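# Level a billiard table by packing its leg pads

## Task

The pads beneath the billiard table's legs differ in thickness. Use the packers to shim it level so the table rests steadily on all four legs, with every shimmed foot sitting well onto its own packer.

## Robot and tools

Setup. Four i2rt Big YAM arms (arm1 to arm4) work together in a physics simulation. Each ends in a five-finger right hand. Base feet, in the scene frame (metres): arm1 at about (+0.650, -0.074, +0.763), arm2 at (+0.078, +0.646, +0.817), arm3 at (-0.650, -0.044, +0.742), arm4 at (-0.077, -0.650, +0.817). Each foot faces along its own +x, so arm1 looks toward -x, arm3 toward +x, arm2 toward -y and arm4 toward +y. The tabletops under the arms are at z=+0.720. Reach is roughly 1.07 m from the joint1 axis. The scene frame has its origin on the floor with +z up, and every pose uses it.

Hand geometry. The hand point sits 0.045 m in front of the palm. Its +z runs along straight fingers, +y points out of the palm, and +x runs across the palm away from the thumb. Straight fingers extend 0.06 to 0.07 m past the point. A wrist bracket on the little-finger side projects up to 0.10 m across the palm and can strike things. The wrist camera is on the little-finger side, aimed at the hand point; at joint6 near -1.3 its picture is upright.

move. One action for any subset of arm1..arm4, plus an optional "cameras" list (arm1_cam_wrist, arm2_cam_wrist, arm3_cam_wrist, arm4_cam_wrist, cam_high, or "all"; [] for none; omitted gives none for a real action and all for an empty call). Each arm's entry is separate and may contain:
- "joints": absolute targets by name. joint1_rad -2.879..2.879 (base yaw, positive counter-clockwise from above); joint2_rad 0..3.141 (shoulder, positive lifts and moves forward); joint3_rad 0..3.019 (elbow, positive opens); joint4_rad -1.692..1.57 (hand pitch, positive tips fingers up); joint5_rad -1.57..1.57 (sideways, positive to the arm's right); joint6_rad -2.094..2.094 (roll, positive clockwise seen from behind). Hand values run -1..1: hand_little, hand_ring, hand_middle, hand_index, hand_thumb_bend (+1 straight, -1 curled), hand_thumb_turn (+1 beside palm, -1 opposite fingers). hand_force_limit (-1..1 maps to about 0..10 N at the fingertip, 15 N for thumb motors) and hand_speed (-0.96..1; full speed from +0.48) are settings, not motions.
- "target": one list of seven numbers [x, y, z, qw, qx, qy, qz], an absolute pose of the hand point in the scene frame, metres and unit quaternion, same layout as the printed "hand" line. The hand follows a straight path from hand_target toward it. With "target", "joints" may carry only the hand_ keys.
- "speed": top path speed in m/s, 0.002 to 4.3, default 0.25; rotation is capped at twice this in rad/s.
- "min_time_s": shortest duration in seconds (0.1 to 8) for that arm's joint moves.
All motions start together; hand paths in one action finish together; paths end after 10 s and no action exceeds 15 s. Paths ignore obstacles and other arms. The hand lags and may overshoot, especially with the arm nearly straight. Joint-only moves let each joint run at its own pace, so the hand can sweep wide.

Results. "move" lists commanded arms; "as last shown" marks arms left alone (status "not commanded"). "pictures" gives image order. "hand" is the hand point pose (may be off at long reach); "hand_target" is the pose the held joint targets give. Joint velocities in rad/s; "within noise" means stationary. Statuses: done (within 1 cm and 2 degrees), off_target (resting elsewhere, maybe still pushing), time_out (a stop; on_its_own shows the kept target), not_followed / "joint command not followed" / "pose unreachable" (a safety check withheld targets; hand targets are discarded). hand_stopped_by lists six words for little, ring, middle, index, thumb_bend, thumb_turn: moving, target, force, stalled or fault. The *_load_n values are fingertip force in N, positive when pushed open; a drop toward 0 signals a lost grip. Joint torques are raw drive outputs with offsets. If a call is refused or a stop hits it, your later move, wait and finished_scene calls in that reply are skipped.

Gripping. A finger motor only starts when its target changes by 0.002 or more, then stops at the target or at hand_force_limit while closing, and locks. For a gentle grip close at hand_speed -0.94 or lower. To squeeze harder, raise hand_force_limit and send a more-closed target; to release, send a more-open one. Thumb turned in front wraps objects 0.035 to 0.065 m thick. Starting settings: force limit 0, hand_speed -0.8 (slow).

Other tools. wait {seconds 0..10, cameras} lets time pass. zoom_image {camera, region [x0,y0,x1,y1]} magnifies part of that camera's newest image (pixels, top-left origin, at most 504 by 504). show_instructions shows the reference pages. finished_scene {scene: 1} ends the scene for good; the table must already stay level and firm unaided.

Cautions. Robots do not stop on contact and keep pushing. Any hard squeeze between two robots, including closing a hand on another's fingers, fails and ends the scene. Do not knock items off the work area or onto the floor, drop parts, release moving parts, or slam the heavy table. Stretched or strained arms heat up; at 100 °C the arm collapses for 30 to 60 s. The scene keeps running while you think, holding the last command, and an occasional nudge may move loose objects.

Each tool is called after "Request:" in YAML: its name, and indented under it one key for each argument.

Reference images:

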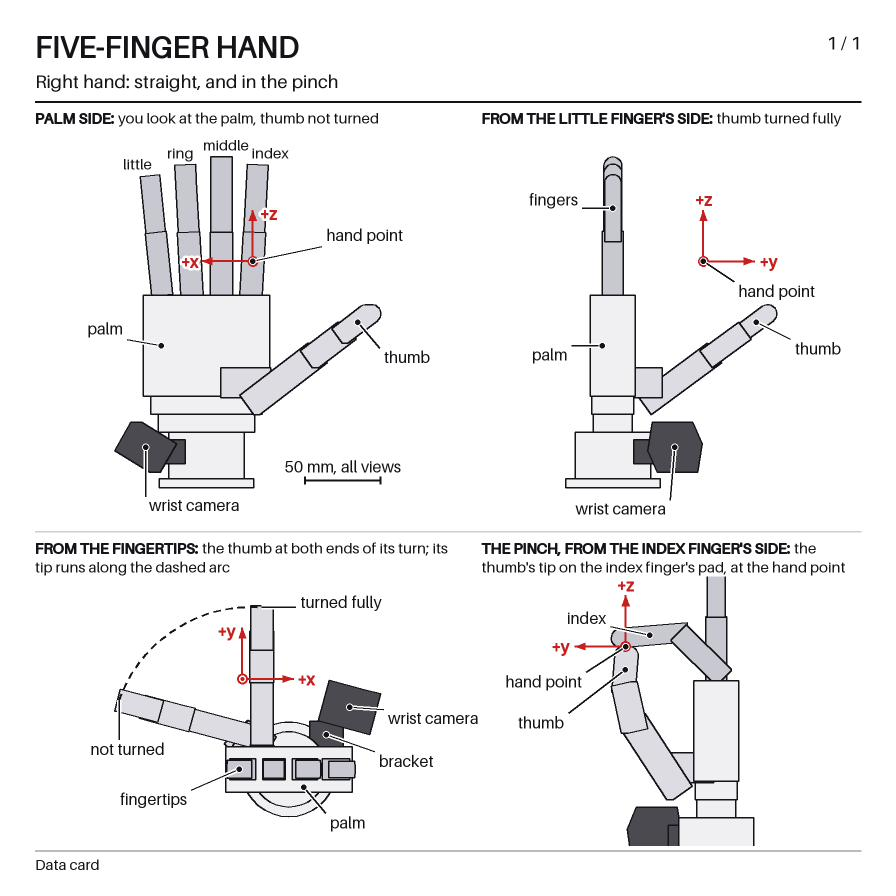

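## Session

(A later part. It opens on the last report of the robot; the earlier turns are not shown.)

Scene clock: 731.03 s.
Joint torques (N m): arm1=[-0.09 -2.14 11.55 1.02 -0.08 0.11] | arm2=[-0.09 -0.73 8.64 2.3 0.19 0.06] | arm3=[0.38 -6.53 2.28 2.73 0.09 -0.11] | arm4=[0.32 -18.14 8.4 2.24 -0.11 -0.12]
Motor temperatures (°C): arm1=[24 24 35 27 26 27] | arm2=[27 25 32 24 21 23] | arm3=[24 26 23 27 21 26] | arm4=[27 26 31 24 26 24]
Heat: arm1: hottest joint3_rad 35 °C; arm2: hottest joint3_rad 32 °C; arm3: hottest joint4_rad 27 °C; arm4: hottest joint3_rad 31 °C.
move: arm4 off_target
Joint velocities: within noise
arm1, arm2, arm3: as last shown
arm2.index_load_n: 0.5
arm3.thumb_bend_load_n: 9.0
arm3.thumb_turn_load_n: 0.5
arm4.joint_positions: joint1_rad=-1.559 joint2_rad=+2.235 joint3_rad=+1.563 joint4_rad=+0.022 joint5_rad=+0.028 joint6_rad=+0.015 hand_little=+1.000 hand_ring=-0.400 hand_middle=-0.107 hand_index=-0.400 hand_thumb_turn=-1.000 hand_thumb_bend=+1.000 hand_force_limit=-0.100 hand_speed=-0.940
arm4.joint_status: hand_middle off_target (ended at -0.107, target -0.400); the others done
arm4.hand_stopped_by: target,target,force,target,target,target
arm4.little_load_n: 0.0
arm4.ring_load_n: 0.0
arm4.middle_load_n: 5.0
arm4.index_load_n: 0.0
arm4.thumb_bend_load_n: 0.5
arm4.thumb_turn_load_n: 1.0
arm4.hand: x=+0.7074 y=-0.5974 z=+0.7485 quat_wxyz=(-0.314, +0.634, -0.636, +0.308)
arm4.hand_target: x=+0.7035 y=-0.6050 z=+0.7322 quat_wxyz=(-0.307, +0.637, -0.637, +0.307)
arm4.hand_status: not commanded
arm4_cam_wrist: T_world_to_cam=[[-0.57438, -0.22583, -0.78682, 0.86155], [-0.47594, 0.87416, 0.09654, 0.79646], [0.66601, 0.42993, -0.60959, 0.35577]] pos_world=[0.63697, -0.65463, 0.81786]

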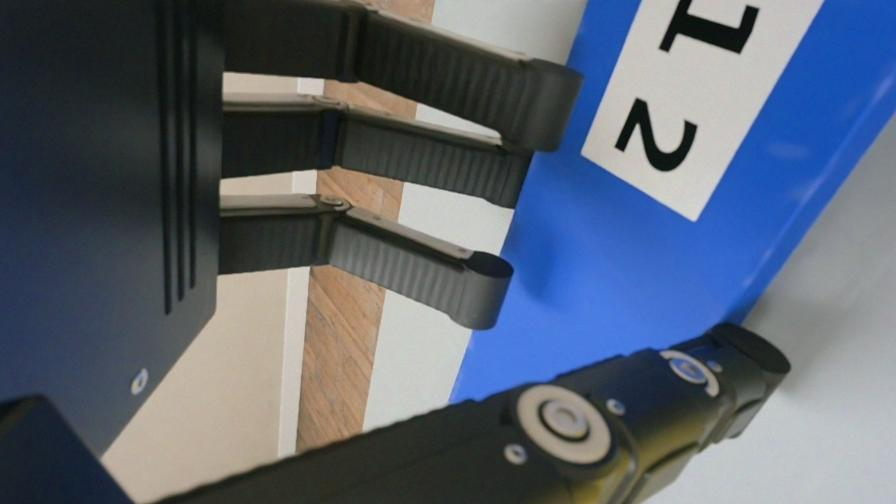

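Request:
move:
  arm4: {"joints": {"hand_index": 0.1, "hand_middle": 0.02, "hand_ring": 0.1, "hand_speed": -0.8, "hand_force_limit": 0}}

Request:
move:
  arm4: {"target": [0.708, -0.605, 0.722, 0.3074, -0.6368, 0.6368, -0.3074], "speed": 0.06}
  cameras: ["arm4_cam_wrist"]

Scene clock: 738.40 s.
Joint torques (N m): arm1=[-0.21 -2.08 11.55 1.01 -0.09 0.11] | arm2=[-0.09 -0.73 8.64 2.3 0.19 0.06] | arm3=[0.44 -6.53 2.28 2.71 0.09 -0.11] | arm4=[0.38 -17.85 8.43 1.74 -0.11 -0.12]
Motor temperatures (°C): arm1=[24 24 35 27 26 27] | arm2=[27 25 32 24 21 23] | arm3=[24 26 23 27 21 26] | arm4=[27 26 31 24 26 24]
Heat: arm1: hottest joint3_rad 35 °C; arm2: hottest joint3_rad 32 °C; arm3: hottest joint4_rad 27 °C; arm4: hottest joint3_rad 31 °C.
move: arm4 done
Joint velocities: within noise
arm1, arm2: as last shown
arm2.index_load_n: 0.0
arm3.joint_positions: joint1_rad=+0.990 joint2_rad=+1.631 joint3_rad=+0.067 joint4_rad=+1.536 joint5_rad=+0.131 joint6_rad=-1.561 hand_little=+1.000 hand_ring=+1.000 hand_middle=+1.000 hand_index=+1.000 hand_thumb_turn=-1.000 hand_thumb_bend=-0.941 hand_force_limit=+0.000 hand_speed=-0.800
arm3.joint_status: not commanded
arm3.hand_stopped_by: target,target,target,target,force,target
arm3.little_load_n: 0.0
arm3.ring_load_n: 0.0
arm3.middle_load_n: 0.0
arm3.index_load_n: 0.0
arm3.thumb_bend_load_n: 9.0
arm3.thumb_turn_load_n: 0.5
arm3.hand: x=-0.3854 y=+0.2318 z=+0.8256 quat_wxyz=(-0.305, +0.647, +0.309, +0.627)
arm3.hand_target: x=-0.3870 y=+0.2351 z=+0.8303 quat_wxyz=(-0.309, +0.639, +0.311, +0.632)
arm3.hand_status: not commanded
arm4.joint_positions: joint1_rad=-1.559 joint2_rad=+2.232 joint3_rad=+1.563 joint4_rad=+0.033 joint5_rad=+0.028 joint6_rad=+0.015 hand_little=+1.000 hand_ring=+0.100 hand_middle=+0.020 hand_index=+0.100 hand_thumb_turn=-1.000 hand_thumb_bend=+1.000 hand_force_limit=+0.000 hand_speed=-0.800
arm4.joint_status: all done
arm4.hand_stopped_by: target,target,target,target,target,target
arm4.little_load_n: 0.0
arm4.ring_load_n: 0.0
arm4.middle_load_n: 0.0
arm4.index_load_n: 0.0
arm4.thumb_bend_load_n: -0.5
arm4.thumb_turn_load_n: 0.0
arm4.hand: x=+0.7103 y=-0.5974 z=+0.7528 quat_wxyz=(-0.319, +0.632, -0.634, +0.313)
arm4.hand_target: x=+0.7036 y=-0.6049 z=+0.7323 quat_wxyz=(-0.307, +0.637, -0.637, +0.307)
arm4.hand_status: not commanded
pictures: none

Scene clock: 739.37 s.
Joint torques (N m): arm1=[-0.21 -2.14 11.55 0.99 -0.09 0.1] | arm2=[-0.15 -0.73 8.64 2.32 0.19 0.06] | arm3=[0.38 -6.48 2.29 2.7 0.09 -0.11] | arm4=[0.32 -16.62 9.51 2.02 -0.13 -0.12]
Motor temperatures (°C): arm1=[24 24 35 27 26 27] | arm2=[27 25 32 24 21 23] | arm3=[24 26 23 27 21 26] | arm4=[27 26 31 24 26 24]
Heat: arm1: hottest joint3_rad 35 °C; arm2: hottest joint3_rad 32 °C; arm3: hottest joint4_rad 27 °C; arm4: hottest joint3_rad 31 °C.
move: arm4 off_target
Joint velocities: within noise
arm1.joint_positions: joint1_rad=+0.888 joint2_rad=+0.809 joint3_rad=+0.452 joint4_rad=+0.310 joint5_rad=+0.303 joint6_rad=-1.571 hand_little=+1.000 hand_ring=+1.000 hand_middle=+1.000 hand_index=+1.000 hand_thumb_turn=-1.000 hand_thumb_bend=-0.939 hand_force_limit=+0.000 hand_speed=-0.800
arm1.joint_status: not commanded
arm1.hand_stopped_by: target,target,target,target,force,target
arm1.little_load_n: 0.0
arm1.ring_load_n: 0.0
arm1.middle_load_n: 0.0
arm1.index_load_n: 0.0
arm1.thumb_bend_load_n: 9.5
arm1.thumb_turn_load_n: 1.0
arm1.hand: x=+0.3038 y=-0.3124 z=+1.0441 quat_wxyz=(-0.667, -0.208, +0.688, -0.197)
arm1.hand_target: x=+0.3035 y=-0.3216 z=+1.0729 quat_wxyz=(-0.678, -0.200, +0.674, -0.214)
arm1.hand_status: not commanded
arm2, arm3: as last shown
arm3.thumb_bend_load_n: 8.5
arm3.thumb_turn_load_n: 1.0
arm4.joint_positions: joint1_rad=-1.559 joint2_rad=+2.240 joint3_rad=+1.563 joint4_rad=+0.037 joint5_rad=+0.028 joint6_rad=+0.015 hand_little=+1.000 hand_ring=+0.100 hand_middle=+0.020 hand_index=+0.100 hand_thumb_turn=-1.000 hand_thumb_bend=+1.000 hand_force_limit=+0.000 hand_speed=-0.800
arm4.joint_status: not commanded
arm4.hand_stopped_by: target,target,target,target,target,target
arm4.little_load_n: 0.0
arm4.ring_load_n: 0.0
arm4.middle_load_n: 0.0
arm4.index_load_n: 0.0
arm4.thumb_bend_load_n: 0.0
arm4.thumb_turn_load_n: 0.0
arm4.hand: x=+0.7094 y=-0.5974 z=+0.7468 quat_wxyz=(-0.317, +0.632, -0.635, +0.311)
arm4.hand_target: x=+0.7068 y=-0.6049 z=+0.7226 quat_wxyz=(-0.307, +0.637, -0.637, +0.307)
arm4.hand_status: off_target (0.026 m and 1.3 deg from the pose sent, 0.032 m and 1.6 deg at the start)
arm4_cam_wrist: T_world_to_cam=[[-0.5672, -0.2256, -0.79208, 0.8603], [-0.47675, 0.87416, 0.09242, 0.80111], [0.67156, 0.43005, -0.60338, 0.34487]] pos_world=[0.63829, -0.65453, 0.81548]

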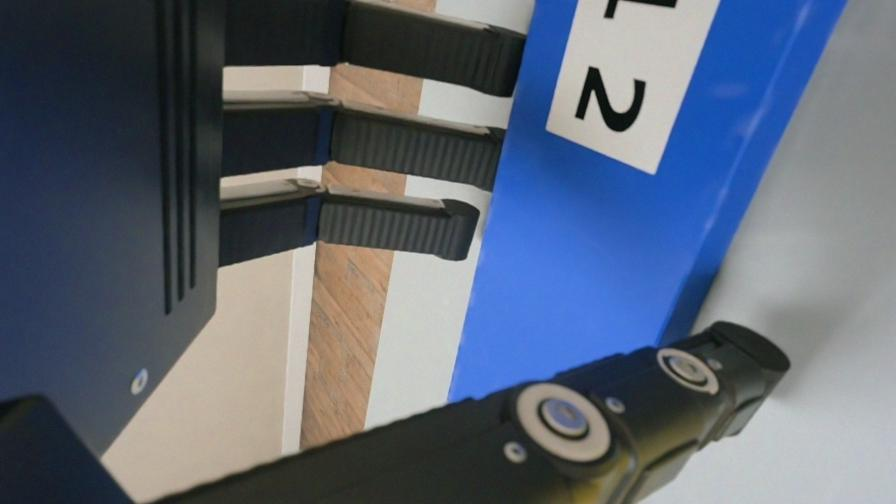

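Request:
move:
  arm4: {"joints": {"hand_index": -0.3, "hand_middle": -0.3, "hand_ring": -0.3, "hand_speed": -0.94, "hand_force_limit": 0}}
  cameras: ["arm4_cam_wrist"]

Scene clock: 747.20 s.
Joint torques (N m): arm1=[-0.21 -2.14 11.56 1.02 -0.09 0.11] | arm2=[-0.15 -0.73 8.62 2.3 0.19 0.06] | arm3=[0.44 -6.53 2.28 2.71 0.09 -0.11] | arm4=[0.38 -16.91 9.48 1.92 -0.13 -0.12]
Motor temperatures (°C): arm1=[24 24 35 27 26 27] | arm2=[27 25 32 24 21 23] | arm3=[24 26 23 27 21 26] | arm4=[27 26 31 24 26 24]
Heat: arm1: hottest joint3_rad 35 °C; arm2: hottest joint3_rad 32 °C; arm3: hottest joint4_rad 27 °C; arm4: hottest joint3_rad 31 °C.
move: arm4 off_target
Joint velocities: within noise
arm1, arm2, arm3: as last shown
arm2.thumb_bend_load_n: -0.5
arm4.joint_positions: joint1_rad=-1.559 joint2_rad=+2.244 joint3_rad=+1.563 joint4_rad=+0.039 joint5_rad=+0.028 joint6_rad=+0.015 hand_little=+1.000 hand_ring=-0.152 hand_middle=-0.102 hand_index=-0.151 hand_thumb_turn=-1.000 hand_thumb_bend=+1.000 hand_force_limit=+0.000 hand_speed=-0.940
arm4.joint_status: hand_ring off_target (ended at -0.152, target -0.300); hand_middle off_target (ended at -0.102, target -0.300); hand_index off_target (ended at -0.151, target -0.300); the others done
arm4.hand_stopped_by: target,force,force,force,target,target
arm4.little_load_n: 0.0
arm4.ring_load_n: 5.5
arm4.middle_load_n: 3.0
arm4.index_load_n: 6.5
arm4.thumb_bend_load_n: 1.5
arm4.thumb_turn_load_n: 3.5
arm4.hand: x=+0.7092 y=-0.5976 z=+0.7446 quat_wxyz=(-0.317, +0.633, -0.635, +0.311)
arm4.hand_target: x=+0.7069 y=-0.6050 z=+0.7224 quat_wxyz=(-0.307, +0.637, -0.637, +0.307)
arm4.hand_status: not commanded
arm4_cam_wrist: T_world_to_cam=[[-0.56815, -0.22537, -0.79146, 0.85868], [-0.47636, 0.87432, 0.09298, 0.80091], [0.67104, 0.42985, -0.60411, 0.34453]] pos_world=[0.63819, -0.65483, 0.81328]

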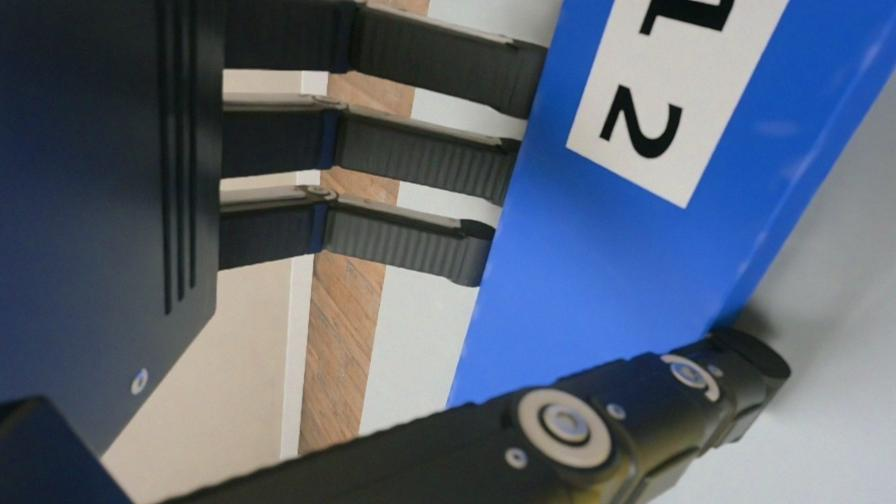

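Request:
move:
  arm4: {"target": [0.704, -0.605, 0.80, 0.3074, -0.6368, 0.6368, -0.3074], "speed": 0.08}
  cameras: ["arm4_cam_wrist"]

Scene clock: 751.73 s.
Joint torques (N m): arm1=[-0.15 -2.14 11.55 1.01 -0.09 0.11] | arm2=[-0.15 -0.79 8.62 2.32 0.19 0.06] | arm3=[0.32 -6.48 2.28 2.73 0.09 -0.11] | arm4=[0.56 -20.07 10.18 1.13 -0.06 -0.11]
Motor temperatures (°C): arm1=[24 24 35 27 25 27] | arm2=[27 25 32 24 21 23] | arm3=[24 26 23 27 21 26] | arm4=[27 26 31 24 26 24]
Heat: arm1: hottest joint3_rad 35 °C; arm2: hottest joint3_rad 32 °C; arm3: hottest joint4_rad 27 °C; arm4: hottest joint3_rad 31 °C.
move: arm4 off_target
Joint velocities: within noise
arm1, arm3: as last shown
arm1.middle_load_n: -0.5
arm2.joint_positions: joint1_rad=-0.531 joint2_rad=+0.645 joint3_rad=+1.451 joint4_rad=-1.259 joint5_rad=+0.113 joint6_rad=-1.524 hand_little=+1.000 hand_ring=+1.000 hand_middle=+1.000 hand_index=+1.000 hand_thumb_turn=+1.000 hand_thumb_bend=+1.000 hand_force_limit=+0.000 hand_speed=-0.800
arm2.joint_status: not commanded
arm2.hand_stopped_by: target,target,target,target,target,target
arm2.little_load_n: 0.0
arm2.ring_load_n: 0.0
arm2.middle_load_n: 0.0
arm2.index_load_n: 0.0
arm2.thumb_bend_load_n: 0.0
arm2.thumb_turn_load_n: 0.0
arm2.hand: x=-0.1125 y=+0.4707 z=+1.3596 quat_wxyz=(+0.474, +0.385, -0.755, +0.237)
arm2.hand_target: x=-0.1118 y=+0.4720 z=+1.3707 quat_wxyz=(+0.483, +0.382, -0.750, +0.244)
arm2.hand_status: not commanded
arm3.thumb_turn_load_n: 0.5
arm4.joint_positions: joint1_rad=-1.559 joint2_rad=+2.155 joint3_rad=+1.563 joint4_rad=-0.078 joint5_rad=+0.028 joint6_rad=+0.015 hand_little=+1.000 hand_ring=-0.152 hand_middle=-0.102 hand_index=-0.151 hand_thumb_turn=-1.000 hand_thumb_bend=+1.000 hand_force_limit=+0.000 hand_speed=-0.940
arm4.joint_status: not commanded
arm4.hand_stopped_by: target,force,force,force,target,target
arm4.little_load_n: 0.0
arm4.ring_load_n: 5.5
arm4.middle_load_n: 3.0
arm4.index_load_n: 6.5
arm4.thumb_bend_load_n: 1.5
arm4.thumb_turn_load_n: 3.5
arm4.hand: x=+0.7002 y=-0.5986 z=+0.7917 quat_wxyz=(-0.307, +0.637, -0.639, +0.302)
arm4.hand_target: x=+0.7040 y=-0.6050 z=+0.8001 quat_wxyz=(-0.307, +0.637, -0.637, +0.308)
arm4.hand_status: off_target (0.011 m and 0.7 deg from the pose sent, 0.056 m and 1.3 deg at the start)
arm4_cam_wrist: T_world_to_cam=[[-0.59017, -0.22631, -0.77491, 0.89239], [-0.47389, 0.87423, 0.10559, 0.78128], [0.65356, 0.42954, -0.62318, 0.40663]] pos_world=[0.63114, -0.65573, 0.86243]

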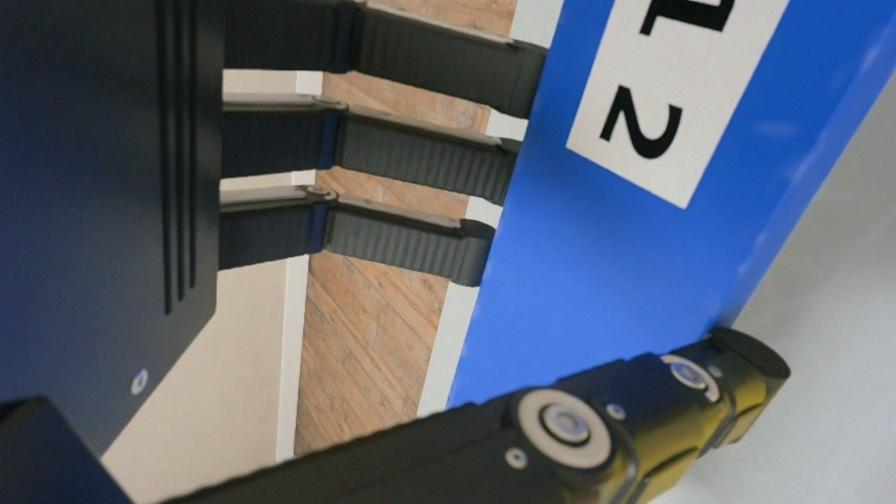

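Request:
move:
  arm1: {"joints": {"joint1_rad": 0.0, "joint5_rad": 0.0, "joint2_rad": 0.7}, "min_time_s": 3}
  arm4: {"target": [0.45, -0.50, 1.0, 0.3561, -0.7377, 0.5166, -0.2494], "speed": 0.2}

Request:
move:
  arm4: {"target": [0.15, -0.33, 1.05, 0.4199, -0.8699, 0.2331, -0.1125], "speed": 0.2}
  cameras: ["arm4_cam_wrist", "cam_high"]

Scene clock: 854.37 s.
Joint torques (N m): arm1=[-2.32 -1.38 11.75 1.03 -0.11 0.1] | arm2=[-0.15 -0.79 8.65 2.33 0.19 0.06] | arm3=[0.38 -6.53 2.28 2.73 0.09 -0.11] | arm4=[1.73 -9.23 9.77 1.18 -0.18 -0.11]
Motor temperatures (°C): arm1=[24 24 36 26 25 27] | arm2=[27 25 32 24 21 23] | arm3=[24 26 23 26 21 26] | arm4=[26 26 32 23 26 24]
Heat: arm1: hottest joint3_rad 36 °C; arm2: hottest joint3_rad 32 °C; arm3: hottest joint2_rad 26 °C; arm4: hottest joint3_rad 32 °C.
move: arm1 done; arm4 done
Joint velocities: within noise
arm1.joint_positions: joint1_rad=+0.012 joint2_rad=+0.711 joint3_rad=+0.452 joint4_rad=+0.310 joint5_rad=+0.003 joint6_rad=-1.571 hand_little=+1.000 hand_ring=+1.000 hand_middle=+1.000 hand_index=+1.000 hand_thumb_turn=-1.000 hand_thumb_bend=-0.939 hand_force_limit=+0.000 hand_speed=-0.800
arm1.joint_status: all done
arm1.hand_stopped_by: target,target,target,target,force,target
arm1.little_load_n: 0.0
arm1.ring_load_n: 0.0
arm1.middle_load_n: 0.0
arm1.index_load_n: 0.0
arm1.thumb_bend_load_n: 9.5
arm1.thumb_turn_load_n: 1.0
arm1.hand: x=+0.2337 y=-0.0123 z=+1.0792 quat_wxyz=(-0.727, +0.003, +0.687, -0.005)
arm1.hand_target: x=+0.2320 y=-0.0079 z=+1.1106 quat_wxyz=(-0.743, +0.010, +0.669, -0.006)
arm1.hand_status: not commanded
arm2, arm3: as last shown
arm3.index_load_n: 0.5
arm3.thumb_turn_load_n: 1.0
arm4.joint_positions: joint1_rad=-1.398 joint2_rad=+1.372 joint3_rad=+1.072 joint4_rad=-0.358 joint5_rad=-0.105 joint6_rad=-0.094 hand_little=+1.000 hand_ring=-0.152 hand_middle=-0.102 hand_index=-0.151 hand_thumb_turn=-1.000 hand_thumb_bend=+1.000 hand_force_limit=+0.000 hand_speed=-0.940
arm4.joint_status: not commanded
arm4.hand_stopped_by: target,force,force,force,target,target
arm4.little_load_n: 0.0
arm4.ring_load_n: 5.5
arm4.middle_load_n: 3.0
arm4.index_load_n: 6.5
arm4.thumb_bend_load_n: 1.0
arm4.thumb_turn_load_n: 3.5
arm4.hand: x=+0.4561 y=-0.5025 z=+1.0048 quat_wxyz=(-0.361, +0.731, -0.521, +0.253)
arm4.hand_target: x=+0.4501 y=-0.5000 z=+1.0000 quat_wxyz=(-0.356, +0.738, -0.517, +0.249)
arm4.hand_status: done (0.008 m and 1.2 deg from the pose sent, 0.340 m and 20.0 deg at the start)
pictures: none

Scene clock: 856.93 s.
Joint torques (N m): arm1=[-2.32 -1.44 11.75 1.03 -0.11 0.1] | arm2=[-0.15 -0.79 8.64 2.3 0.19 0.06] | arm3=[0.38 -6.53 2.29 2.73 0.1 -0.11] | arm4=[1.85 -2.9 10.36 1.14 -0.12 0.14]
Motor temperatures (°C): arm1=[24 24 36 26 25 27] | arm2=[27 25 32 24 21 23] | arm3=[24 26 23 26 21 26] | arm4=[26 26 32 23 26 24]
Heat: arm1: hottest joint3_rad 36 °C; arm2: hottest joint3_rad 32 °C; arm3: hottest joint2_rad 26 °C; arm4: hottest joint3_rad 32 °C.
move: arm4 done
Joint velocities: within noise
arm1, arm2, arm3: as last shown
arm3.index_load_n: 0.0
arm3.thumb_turn_load_n: 0.5
arm4.joint_positions: joint1_rad=-0.769 joint2_rad=+0.929 joint3_rad=+0.860 joint4_rad=-0.612 joint5_rad=-0.158 joint6_rad=-0.164 hand_little=+1.000 hand_ring=-0.152 hand_middle=-0.102 hand_index=-0.151 hand_thumb_turn=-1.000 hand_thumb_bend=+1.000 hand_force_limit=+0.000 hand_speed=-0.940
arm4.joint_status: not commanded
arm4.hand_stopped_by: target,force,force,force,target,target
arm4.little_load_n: 0.0
arm4.ring_load_n: 5.0
arm4.middle_load_n: 3.0
arm4.index_load_n: 6.5
arm4.thumb_bend_load_n: 1.5
arm4.thumb_turn_load_n: 3.5
arm4.hand: x=+0.1567 y=-0.3296 z=+1.0517 quat_wxyz=(-0.421, +0.869, -0.229, +0.119)
arm4.hand_target: x=+0.1501 y=-0.3300 z=+1.0500 quat_wxyz=(-0.420, +0.870, -0.233, +0.112)
arm4.hand_status: done (0.007 m and 0.9 deg from the pose sent, 0.354 m and 40.9 deg at the start)
arm4_cam_wrist: T_world_to_cam=[[-0.07851, -0.62244, -0.77872, 0.6273], [-0.99648, 0.02601, 0.07968, 0.09066], [-0.02934, 0.78223, -0.62229, 1.03067]] pos_world=[0.16983, -0.41813, 1.12264]

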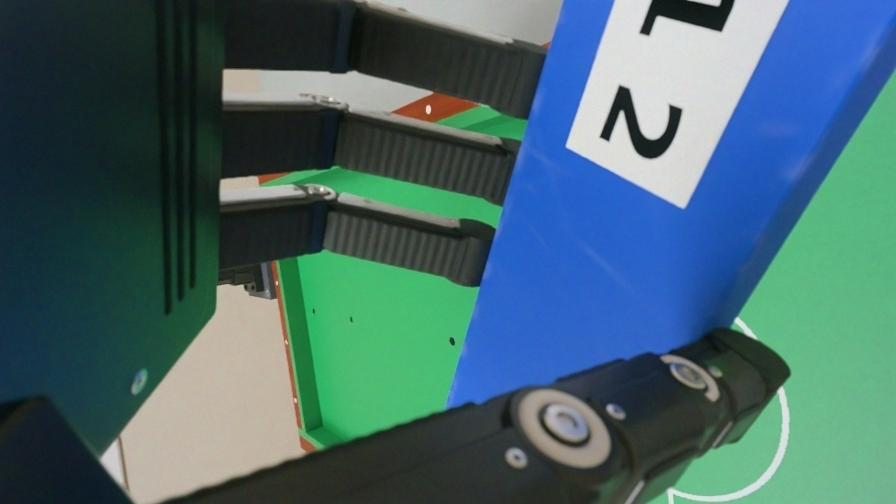

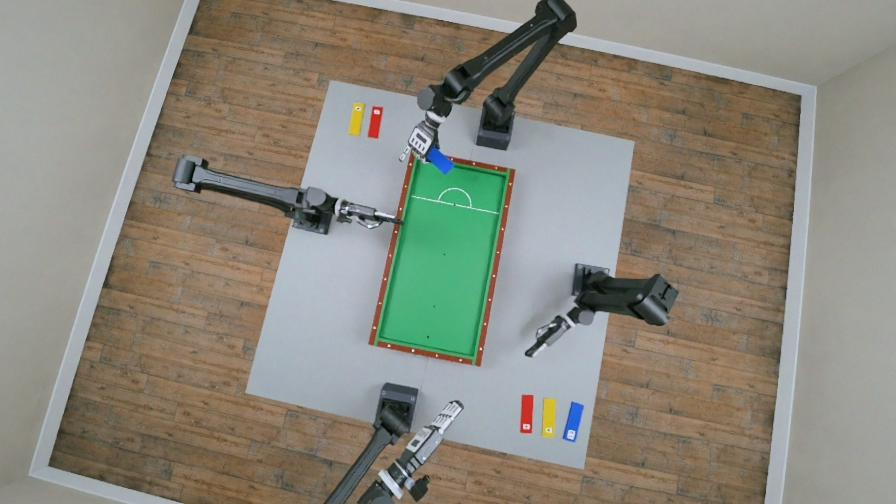

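Request:
move:
  arm4: {"target": [-0.10, -0.29, 1.05, 0.4347, -0.9006, 0.0, 0.0], "speed": 0.2}

Request:
move:
  arm4: {"target": [-0.32, -0.38, 0.95, 0.4347, -0.9006, 0.0, 0.0], "speed": 0.2}
  cameras: ["arm4_cam_wrist", "cam_high"]

Scene clock: 864.73 s.
Joint torques (N m): arm1=[-2.37 -1.38 11.75 1.03 -0.11 0.1] | arm2=[-0.15 -0.73 8.64 2.32 0.19 0.06] | arm3=[0.44 -6.42 2.29 2.71 0.1 -0.11] | arm4=[1.79 0.09 10.93 2 0 0.15]
Motor temperatures (°C): arm1=[24 24 36 26 25 27] | arm2=[27 25 32 24 21 23] | arm3=[24 26 23 26 21 26] | arm4=[26 26 31 23 26 24]
Heat: arm1: hottest joint3_rad 36 °C; arm2: hottest joint3_rad 32 °C; arm3: hottest joint2_rad 26 °C; arm4: hottest joint3_rad 31 °C.
move: arm4 done
Joint velocities: within noise
arm1, arm2, arm3: as last shown
arm1.thumb_turn_load_n: 1.5
arm4.joint_positions: joint1_rad=-0.043 joint2_rad=+0.809 joint3_rad=+0.794 joint4_rad=-0.675 joint5_rad=-0.005 joint6_rad=-0.032 hand_little=+1.000 hand_ring=-0.152 hand_middle=-0.102 hand_index=-0.151 hand_thumb_turn=-1.000 hand_thumb_bend=+1.000 hand_force_limit=+0.000 hand_speed=-0.940
arm4.joint_status: not commanded
arm4.hand_stopped_by: target,force,force,force,target,target
arm4.little_load_n: 0.0
arm4.ring_load_n: 5.0
arm4.middle_load_n: 3.0
arm4.index_load_n: 6.5
arm4.thumb_bend_load_n: 1.5
arm4.thumb_turn_load_n: 3.5
arm4.hand: x=-0.0957 y=-0.2928 z=+1.0499 quat_wxyz=(-0.433, +0.902, +0.003, +0.005)
arm4.hand_target: x=-0.1000 y=-0.2901 z=+1.0500 quat_wxyz=(-0.435, +0.901, +0.000, +0.000)
arm4.hand_status: done (0.005 m and 0.7 deg from the pose sent, 0.260 m and 29.9 deg at the start)
pictures: none

Scene clock: 867.10 s.
Joint torques (N m): arm1=[-2.37 -1.44 11.75 1.03 -0.11 0.11] | arm2=[-0.15 -0.73 8.64 2.3 0.19 0.06] | arm3=[0.44 -6.53 2.29 2.74 0.09 -0.11] | arm4=[1.73 -0.91 11.08 1.66 0.56 0.15]
Motor temperatures (°C): arm1=[24 24 36 26 25 27] | arm2=[27 25 32 24 21 23] | arm3=[24 26 23 26 21 26] | arm4=[26 25 32 23 26 24]
Heat: arm1: hottest joint3_rad 36 °C; arm2: hottest joint3_rad 32 °C; arm3: hottest joint2_rad 26 °C; arm4: hottest joint3_rad 32 °C.
move: arm4 off_target
Joint velocities: within noise
arm1, arm2, arm3: as last shown
arm1.thumb_turn_load_n: 1.0
arm3.thumb_bend_load_n: 9.0
arm3.thumb_turn_load_n: 1.0
arm4.joint_positions: joint1_rad=+0.906 joint2_rad=+0.961 joint3_rad=+0.626 joint4_rad=-0.632 joint5_rad=+0.675 joint6_rad=+0.690 hand_little=+1.000 hand_ring=-0.152 hand_middle=-0.102 hand_index=-0.151 hand_thumb_turn=-1.000 hand_thumb_bend=+1.000 hand_force_limit=+0.000 hand_speed=-0.940
arm4.joint_status: not commanded
arm4.hand_stopped_by: target,force,force,force,target,target
arm4.little_load_n: 0.0
arm4.ring_load_n: 5.5
arm4.middle_load_n: 3.0
arm4.index_load_n: 6.0
arm4.thumb_bend_load_n: 1.5
arm4.thumb_turn_load_n: 3.5
arm4.hand: x=-0.3104 y=-0.3829 z=+0.9441 quat_wxyz=(-0.429, +0.903, +0.006, +0.011)
arm4.hand_target: x=-0.3198 y=-0.3802 z=+0.9501 quat_wxyz=(-0.435, +0.901, +0.000, +0.000)
arm4.hand_status: off_target (0.012 m and 1.7 deg from the pose sent, 0.261 m and 0.7 deg at the start)
arm4_cam_wrist: T_world_to_cam=[[0.25302, -0.59398, -0.76365, 0.57325], [-0.87686, -0.4743, 0.07839, -0.51809], [-0.40876, 0.64979, -0.64085, 0.84065]] pos_world=[-0.25571, -0.45147, 1.0171]

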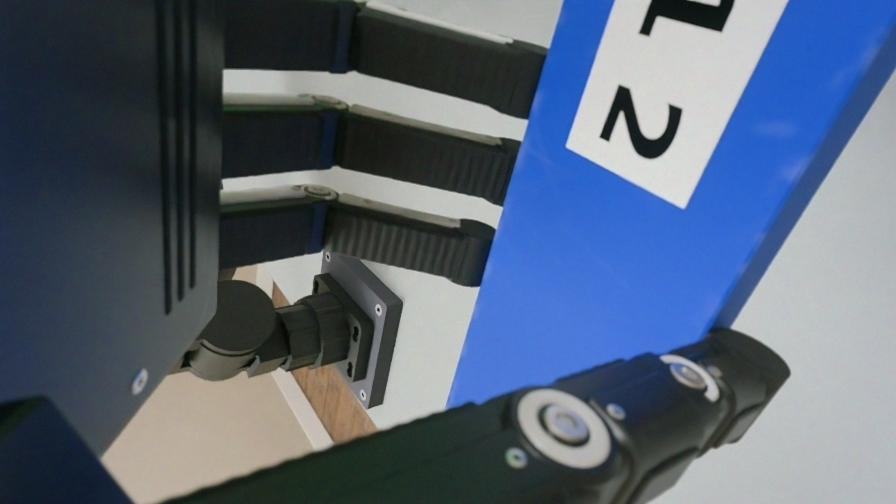

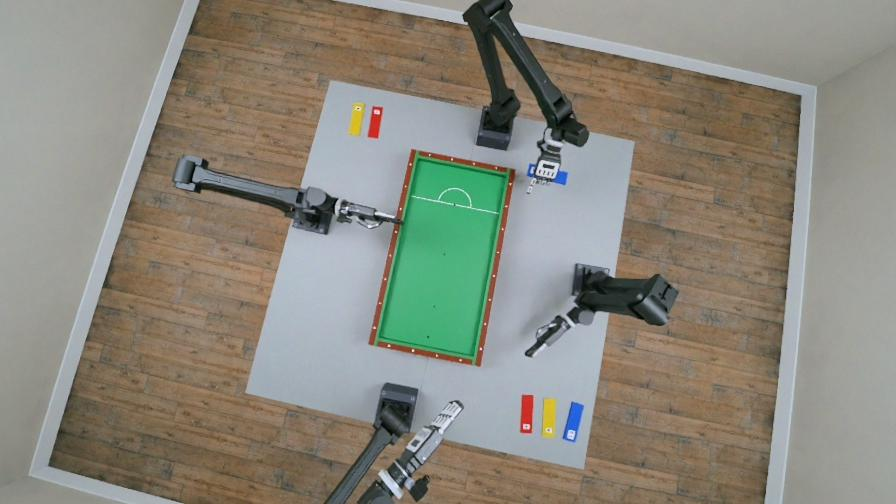

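Request:
move:
  arm4: {"target": [-0.325, -0.395, 0.78, 0.4347, -0.9005, -0.0118, 0.0057], "speed": 0.15}
  cameras: ["cam_high"]

Scene clock: 887.20 s.
Joint torques (N m): arm1=[-2.32 -1.44 11.75 1.03 -0.11 0.1] | arm2=[-0.15 -0.73 8.64 2.3 0.19 0.06] | arm3=[0.38 -6.42 2.28 2.71 0.09 -0.11] | arm4=[1.61 -2.96 5.74 1.84 0.57 0.08]
Motor temperatures (°C): arm1=[24 24 36 26 25 27] | arm2=[26 25 32 24 21 23] | arm3=[24 26 22 26 21 26] | arm4=[26 25 32 23 26 24]
Heat: arm1: hottest joint3_rad 36 °C; arm2: hottest joint3_rad 32 °C; arm3: hottest joint2_rad 26 °C; arm4: hottest joint3_rad 32 °C.
move: arm4 done
Joint velocities: within noise
arm1, arm2: as last shown
arm3.joint_positions: joint1_rad=+0.990 joint2_rad=+1.631 joint3_rad=+0.067 joint4_rad=+1.536 joint5_rad=+0.131 joint6_rad=-1.561 hand_little=+1.000 hand_ring=+1.000 hand_middle=+1.000 hand_index=+1.000 hand_thumb_turn=-1.000 hand_thumb_bend=-0.941 hand_force_limit=+0.000 hand_speed=-0.800
arm3.joint_status: not commanded
arm3.hand_stopped_by: target,target,target,target,force,target
arm3.little_load_n: 0.0
arm3.ring_load_n: 0.0
arm3.middle_load_n: 0.5
arm3.index_load_n: 0.0
arm3.thumb_bend_load_n: 8.5
arm3.thumb_turn_load_n: 1.0
arm3.hand: x=-0.3854 y=+0.2318 z=+0.8256 quat_wxyz=(-0.305, +0.647, +0.309, +0.627)
arm3.hand_target: x=-0.3870 y=+0.2351 z=+0.8303 quat_wxyz=(-0.309, +0.639, +0.311, +0.632)
arm3.hand_status: not commanded
arm4.joint_positions: joint1_rad=+0.959 joint2_rad=+1.377 joint3_rad=+0.366 joint4_rad=+0.044 joint5_rad=+0.690 joint6_rad=+0.724 hand_little=+1.000 hand_ring=-0.152 hand_middle=-0.102 hand_index=-0.151 hand_thumb_turn=-1.000 hand_thumb_bend=+1.000 hand_force_limit=+0.000 hand_speed=-0.940
arm4.joint_status: not commanded
arm4.hand_stopped_by: target,force,force,force,target,target
arm4.little_load_n: 0.5
arm4.ring_load_n: 5.0
arm4.middle_load_n: 3.0
arm4.index_load_n: 6.5
arm4.thumb_bend_load_n: 1.5
arm4.thumb_turn_load_n: 3.5
arm4.hand: x=-0.3238 y=-0.3925 z=+0.7831 quat_wxyz=(-0.433, +0.901, +0.013, -0.002)
arm4.hand_target: x=-0.3249 y=-0.3951 z=+0.7801 quat_wxyz=(-0.434, +0.901, +0.012, -0.006)
arm4.hand_status: done (0.004 m and 0.4 deg from the pose sent, 0.165 m and 2.2 deg at the start)

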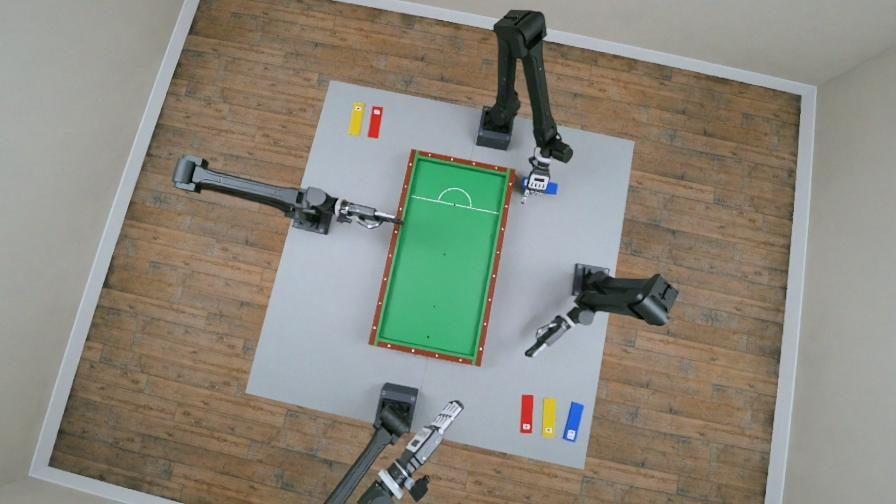

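Request:
zoom_image:
  camera: "cam_high"
  region: [490, 140, 580, 220]

Scaled by 5.600 from the camera's image (finer frame: 1280x720).

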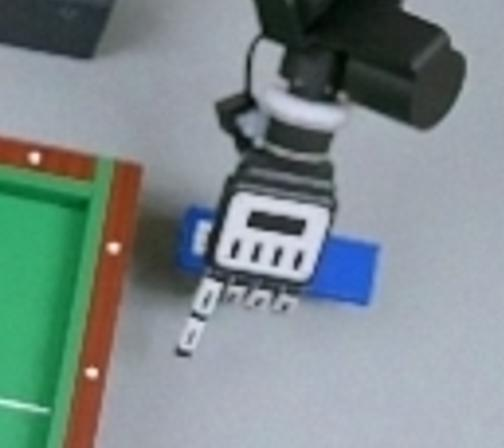

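Request:
move:
  arm4: {"target": [-0.292, -0.378, 0.78, 0.4347, -0.9005, -0.0118, 0.0057], "speed": 0.1}

Request:
move:
  arm4: {"target": [-0.292, -0.378, 0.745, 0.4347, -0.9005, -0.0118, 0.0057], "speed": 0.05}
  cameras: ["cam_high"]

Request:
zoom_image:
  camera: "cam_high"
  region: [490, 140, 580, 220]

Scene clock: 923.03 s.
Joint torques (N m): arm1=[-2.37 -1.44 11.75 1.05 -0.11 0.1] | arm2=[-0.15 -0.79 8.64 2.3 0.19 0.06] | arm3=[0.32 -6.53 2.28 2.73 0.09 -0.11] | arm4=[-0.09 -4.25 5.48 2 0.3 -0.11]
Motor temperatures (°C): arm1=[24 24 37 26 25 26] | arm2=[26 25 32 24 21 23] | arm3=[24 26 22 26 21 26] | arm4=[26 24 29 23 26 24]
Heat: arm1: hottest joint3_rad 37 °C; arm2: hottest joint3_rad 32 °C; arm3: hottest joint2_rad 26 °C; arm4: hottest joint3_rad 29 °C.
move: arm4 done
Joint velocities: within noise
arm1, arm2, arm3: as last shown
arm3.middle_load_n: 0.0
arm3.thumb_turn_load_n: 0.5
arm4.joint_positions: joint1_rad=+0.845 joint2_rad=+1.358 joint3_rad=+0.311 joint4_rad=+0.142 joint5_rad=+0.615 joint6_rad=+0.612 hand_little=+1.000 hand_ring=-0.152 hand_middle=-0.102 hand_index=-0.151 hand_thumb_turn=-1.000 hand_thumb_bend=+1.000 hand_force_limit=+0.000 hand_speed=-0.940
arm4.joint_status: not commanded
arm4.hand_stopped_by: target,force,force,force,target,target
arm4.little_load_n: 0.0
arm4.ring_load_n: 5.5
arm4.middle_load_n: 3.0
arm4.index_load_n: 6.0
arm4.thumb_bend_load_n: 1.0
arm4.thumb_turn_load_n: 3.5
arm4.hand: x=-0.2942 y=-0.3806 z=+0.7772 quat_wxyz=(-0.429, +0.903, +0.014, -0.003)
arm4.hand_target: x=-0.2921 y=-0.3781 z=+0.7800 quat_wxyz=(-0.435, +0.901, +0.012, -0.006)
arm4.hand_status: done (0.004 m and 0.8 deg from the pose sent, 0.035 m and 0.4 deg at the start)
pictures: none

Scene clock: 924.50 s.
Joint torques (N m): arm1=[-2.37 -1.44 11.74 1.05 -0.11 0.11] | arm2=[-0.15 -0.73 8.64 2.3 0.19 0.06] | arm3=[0.38 -6.48 2.26 2.71 0.09 -0.11] | arm4=[-0.03 -3.37 4.1 2.04 0.29 -0.12]
Motor temperatures (°C): arm1=[24 24 37 26 25 26] | arm2=[26 25 32 24 21 23] | arm3=[24 26 22 26 21 26] | arm4=[26 24 29 24 26 24]
Heat: arm1: hottest joint3_rad 37 °C; arm2: hottest joint3_rad 32 °C; arm3: hottest joint2_rad 26 °C; arm4: hottest joint3_rad 29 °C.
move: arm4 done
Joint velocities: within noise
arm1, arm2, arm3: as last shown
arm3.thumb_bend_load_n: 9.0
arm3.thumb_turn_load_n: 1.0
arm4.joint_positions: joint1_rad=+0.845 joint2_rad=+1.518 joint3_rad=+0.289 joint4_rad=+0.343 joint5_rad=+0.615 joint6_rad=+0.612 hand_little=+1.000 hand_ring=-0.152 hand_middle=-0.102 hand_index=-0.151 hand_thumb_turn=-1.000 hand_thumb_bend=+1.000 hand_force_limit=+0.000 hand_speed=-0.940
arm4.joint_status: not commanded
arm4.hand_stopped_by: target,force,force,force,target,target
arm4.little_load_n: 0.0
arm4.ring_load_n: 5.5
arm4.middle_load_n: 3.0
arm4.index_load_n: 6.5
arm4.thumb_bend_load_n: 1.5
arm4.thumb_turn_load_n: 3.5
arm4.hand: x=-0.2967 y=-0.3784 z=+0.7481 quat_wxyz=(-0.435, +0.900, +0.011, -0.009)
arm4.hand_target: x=-0.2920 y=-0.3782 z=+0.7451 quat_wxyz=(-0.435, +0.901, +0.012, -0.006)
arm4.hand_status: done (0.006 m and 0.4 deg from the pose sent, 0.032 m and 0.8 deg at the start)

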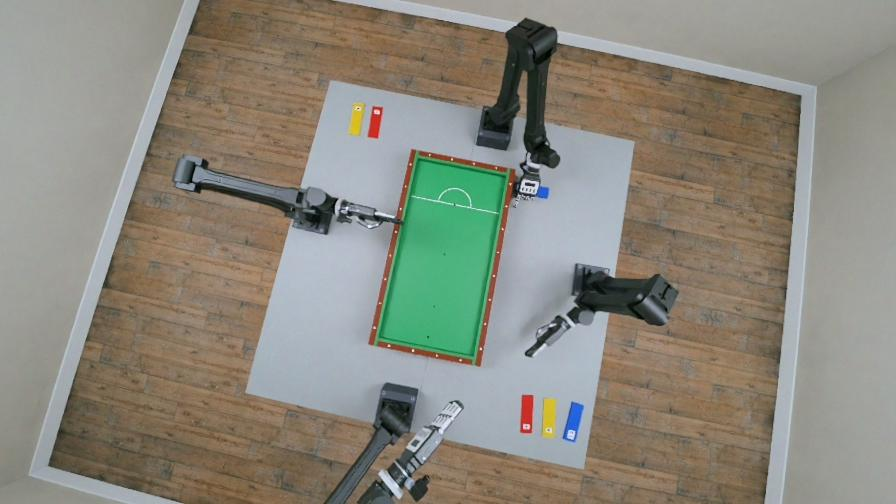

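Scaled by 5.600 from the camera's image (finer frame: 1280x720).

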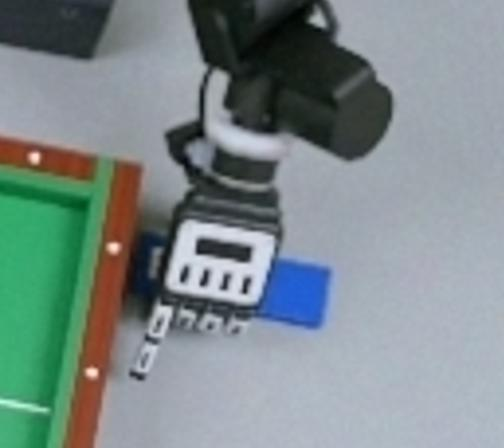

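Request:
move:
  arm4: {"target": [-0.292, -0.378, 0.737, 0.4347, -0.9005, -0.0118, 0.0057], "speed": 0.05}

Request:
move:
  arm4: {"joints": {"hand_index": 0.1, "hand_middle": 0.05, "hand_ring": 0.1, "hand_speed": -0.9}}

Request:
move:
  arm4: {"target": [-0.30, -0.378, 0.90, 0.4347, -0.9005, -0.0118, 0.0057], "speed": 0.1}
  cameras: ["cam_high", "arm4_cam_wrist"]

Request:
zoom_image:
  camera: "cam_high"
  region: [490, 140, 580, 220]

Scene clock: 936.47 s.
Joint torques (N m): arm1=[-2.32 -1.44 11.75 1.05 -0.11 0.1] | arm2=[-0.15 -0.73 8.64 2.3 0.19 0.06] | arm3=[0.38 -6.53 2.28 2.73 0.09 -0.11] | arm4=[-0.03 -3.43 3.55 1.99 0.29 -0.11]
Motor temperatures (°C): arm1=[24 24 37 26 25 26] | arm2=[26 25 32 24 21 23] | arm3=[24 26 22 26 21 26] | arm4=[26 24 29 24 26 24]
Heat: arm1: hottest joint3_rad 37 °C; arm2: hottest joint3_rad 32 °C; arm3: hottest joint2_rad 26 °C; arm4: hottest joint3_rad 29 °C.
move: arm4 done
Joint velocities: within noise
arm1, arm3: as last shown
arm2.joint_positions: joint1_rad=-0.531 joint2_rad=+0.645 joint3_rad=+1.451 joint4_rad=-1.259 joint5_rad=+0.113 joint6_rad=-1.524 hand_little=+1.000 hand_ring=+1.000 hand_middle=+1.000 hand_index=+1.000 hand_thumb_turn=+1.000 hand_thumb_bend=+1.000 hand_force_limit=+0.000 hand_speed=-0.800
arm2.joint_status: not commanded
arm2.hand_stopped_by: target,target,target,target,target,target
arm2.little_load_n: 0.0
arm2.ring_load_n: 0.0
arm2.middle_load_n: 0.0
arm2.index_load_n: 0.0
arm2.thumb_bend_load_n: 0.0
arm2.thumb_turn_load_n: 0.0
arm2.hand: x=-0.1125 y=+0.4707 z=+1.3596 quat_wxyz=(+0.474, +0.385, -0.755, +0.237)
arm2.hand_target: x=-0.1118 y=+0.4720 z=+1.3707 quat_wxyz=(+0.483, +0.382, -0.750, +0.244)
arm2.hand_status: not commanded
arm3.thumb_bend_load_n: 8.5
arm4.joint_positions: joint1_rad=+0.845 joint2_rad=+1.560 joint3_rad=+0.289 joint4_rad=+0.391 joint5_rad=+0.615 joint6_rad=+0.612 hand_little=+1.000 hand_ring=-0.152 hand_middle=-0.102 hand_index=-0.151 hand_thumb_turn=-1.000 hand_thumb_bend=+1.000 hand_force_limit=+0.000 hand_speed=-0.940
arm4.joint_status: not commanded
arm4.hand_stopped_by: target,force,force,force,target,target
arm4.little_load_n: 0.0
arm4.ring_load_n: 5.5
arm4.middle_load_n: 3.0
arm4.index_load_n: 6.0
arm4.thumb_bend_load_n: 1.5
arm4.thumb_turn_load_n: 3.5
arm4.hand: x=-0.2983 y=-0.3769 z=+0.7415 quat_wxyz=(-0.436, +0.900, +0.010, -0.011)
arm4.hand_target: x=-0.2921 y=-0.3782 z=+0.7371 quat_wxyz=(-0.434, +0.901, +0.012, -0.006)
arm4.hand_status: done (0.008 m and 0.7 deg from the pose sent, 0.012 m and 0.4 deg at the start)
pictures: none

Scene clock: 937.87 s.
Joint torques (N m): arm1=[-2.37 -1.44 11.75 1.05 -0.11 0.11] | arm2=[-0.15 -0.79 8.64 2.3 0.19 0.06] | arm3=[0.32 -6.42 2.28 2.71 0.1 -0.11] | arm4=[-0.03 -3.37 3.58 1.55 0.28 -0.11]
Motor temperatures (°C): arm1=[24 24 37 26 25 26] | arm2=[26 25 32 24 21 23] | arm3=[24 26 22 26 21 26] | arm4=[26 24 29 24 26 24]
Heat: arm1: hottest joint3_rad 37 °C; arm2: hottest joint3_rad 32 °C; arm3: hottest joint2_rad 26 °C; arm4: hottest joint3_rad 29 °C.
move: arm4 done
Joint velocities: within noise
arm1.joint_positions: joint1_rad=+0.012 joint2_rad=+0.711 joint3_rad=+0.452 joint4_rad=+0.310 joint5_rad=+0.003 joint6_rad=-1.571 hand_little=+1.000 hand_ring=+1.000 hand_middle=+1.000 hand_index=+1.000 hand_thumb_turn=-1.000 hand_thumb_bend=-0.939 hand_force_limit=+0.000 hand_speed=-0.800
arm1.joint_status: not commanded
arm1.hand_stopped_by: target,target,target,target,force,target
arm1.little_load_n: 0.0
arm1.ring_load_n: 0.0
arm1.middle_load_n: 0.0
arm1.index_load_n: 0.0
arm1.thumb_bend_load_n: 9.5
arm1.thumb_turn_load_n: 1.0
arm1.hand: x=+0.2337 y=-0.0123 z=+1.0792 quat_wxyz=(-0.727, +0.003, +0.687, -0.005)
arm1.hand_target: x=+0.2320 y=-0.0079 z=+1.1106 quat_wxyz=(-0.743, +0.010, +0.669, -0.006)
arm1.hand_status: not commanded
arm2, arm3: as last shown
arm2.index_load_n: 0.5
arm3.thumb_turn_load_n: 0.5
arm4.joint_positions: joint1_rad=+0.845 joint2_rad=+1.559 joint3_rad=+0.289 joint4_rad=+0.400 joint5_rad=+0.616 joint6_rad=+0.611 hand_little=+1.000 hand_ring=+0.100 hand_middle=+0.048 hand_index=+0.100 hand_thumb_turn=-1.000 hand_thumb_bend=+1.000 hand_force_limit=+0.000 hand_speed=-0.900
arm4.joint_status: all done
arm4.hand_stopped_by: target,target,target,target,target,target
arm4.little_load_n: -0.5
arm4.ring_load_n: 0.0
arm4.middle_load_n: -7.5
arm4.index_load_n: 0.0
arm4.thumb_bend_load_n: 0.0
arm4.thumb_turn_load_n: 0.0
arm4.hand: x=-0.3000 y=-0.3753 z=+0.7434 quat_wxyz=(-0.440, +0.898, +0.008, -0.014)
arm4.hand_target: x=-0.2920 y=-0.3781 z=+0.7372 quat_wxyz=(-0.435, +0.901, +0.012, -0.006)
arm4.hand_status: not commanded
pictures: none

Scene clock: 940.33 s.
Joint torques (N m): arm1=[-2.32 -1.44 11.75 1.05 -0.11 0.11] | arm2=[-0.15 -0.73 8.64 2.3 0.19 0.06] | arm3=[0.32 -6.48 2.26 2.71 0.09 -0.11] | arm4=[1.61 -1.61 13.08 0.61 0.47 0.04]
Motor temperatures (°C): arm1=[24 23 37 26 25 26] | arm2=[26 24 32 24 21 23] | arm3=[24 26 22 26 21 26] | arm4=[26 24 29 24 26 24]
Heat: arm1: hottest joint3_rad 37 °C; arm2: hottest joint3_rad 32 °C; arm3: hottest joint2_rad 26 °C; arm4: hottest joint3_rad 29 °C.
move: arm4 off_target
Joint velocities: within noise
arm1, arm2, arm3: as last shown
arm2.middle_load_n: -0.5
arm2.index_load_n: 0.0
arm4.joint_positions: joint1_rad=+0.845 joint2_rad=+0.981 joint3_rad=+0.448 joint4_rad=-0.400 joint5_rad=+0.622 joint6_rad=+0.611 hand_little=+1.000 hand_ring=+0.100 hand_middle=+0.049 hand_index=+0.100 hand_thumb_turn=-1.000 hand_thumb_bend=+1.000 hand_force_limit=+0.000 hand_speed=-0.900
arm4.joint_status: not commanded
arm4.hand_stopped_by: target,target,target,target,target,target
arm4.little_load_n: 0.0
arm4.ring_load_n: 0.0
arm4.middle_load_n: 0.0
arm4.index_load_n: 0.0
arm4.thumb_bend_load_n: 0.0
arm4.thumb_turn_load_n: 0.0
arm4.hand: x=-0.2851 y=-0.3871 z=+0.8783 quat_wxyz=(-0.423, +0.906, +0.017, +0.010)
arm4.hand_target: x=-0.2996 y=-0.3784 z=+0.9001 quat_wxyz=(-0.435, +0.900, +0.012, -0.006)
arm4.hand_status: off_target (0.028 m and 2.4 deg from the pose sent, 0.157 m and 1.2 deg at the start)
pictures: arm4_cam_wrist, cam_high
arm4_cam_wrist: T_world_to_cam=[[0.2705, -0.59849, -0.75408, 0.50897], [-0.86715, -0.49172, 0.0792, -0.49739], [-0.41819, 0.63248, -0.65199, 0.81196]] pos_world=[-0.22943, -0.45351, 0.95258]

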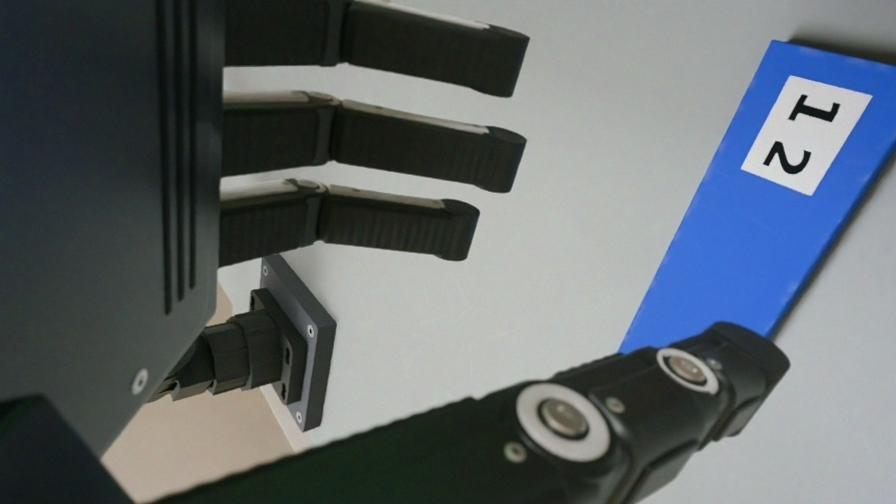

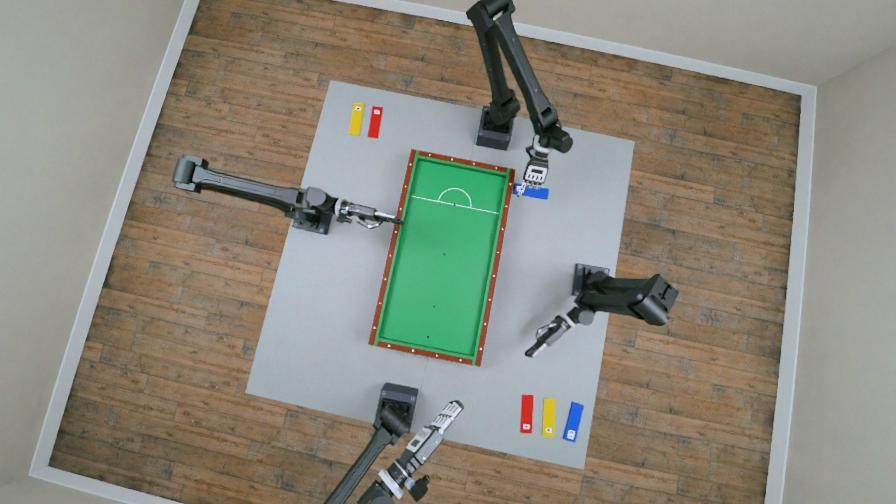

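Scaled by 5.600 from the camera's image (finer frame: 1280x720).

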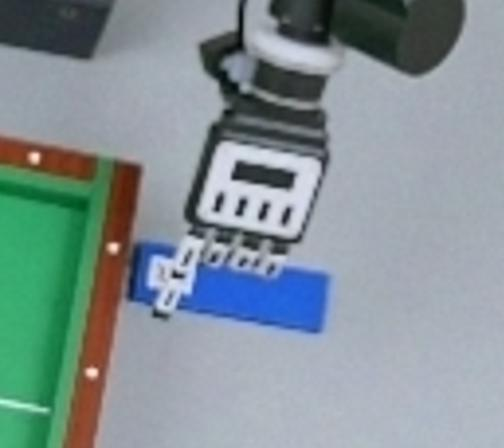

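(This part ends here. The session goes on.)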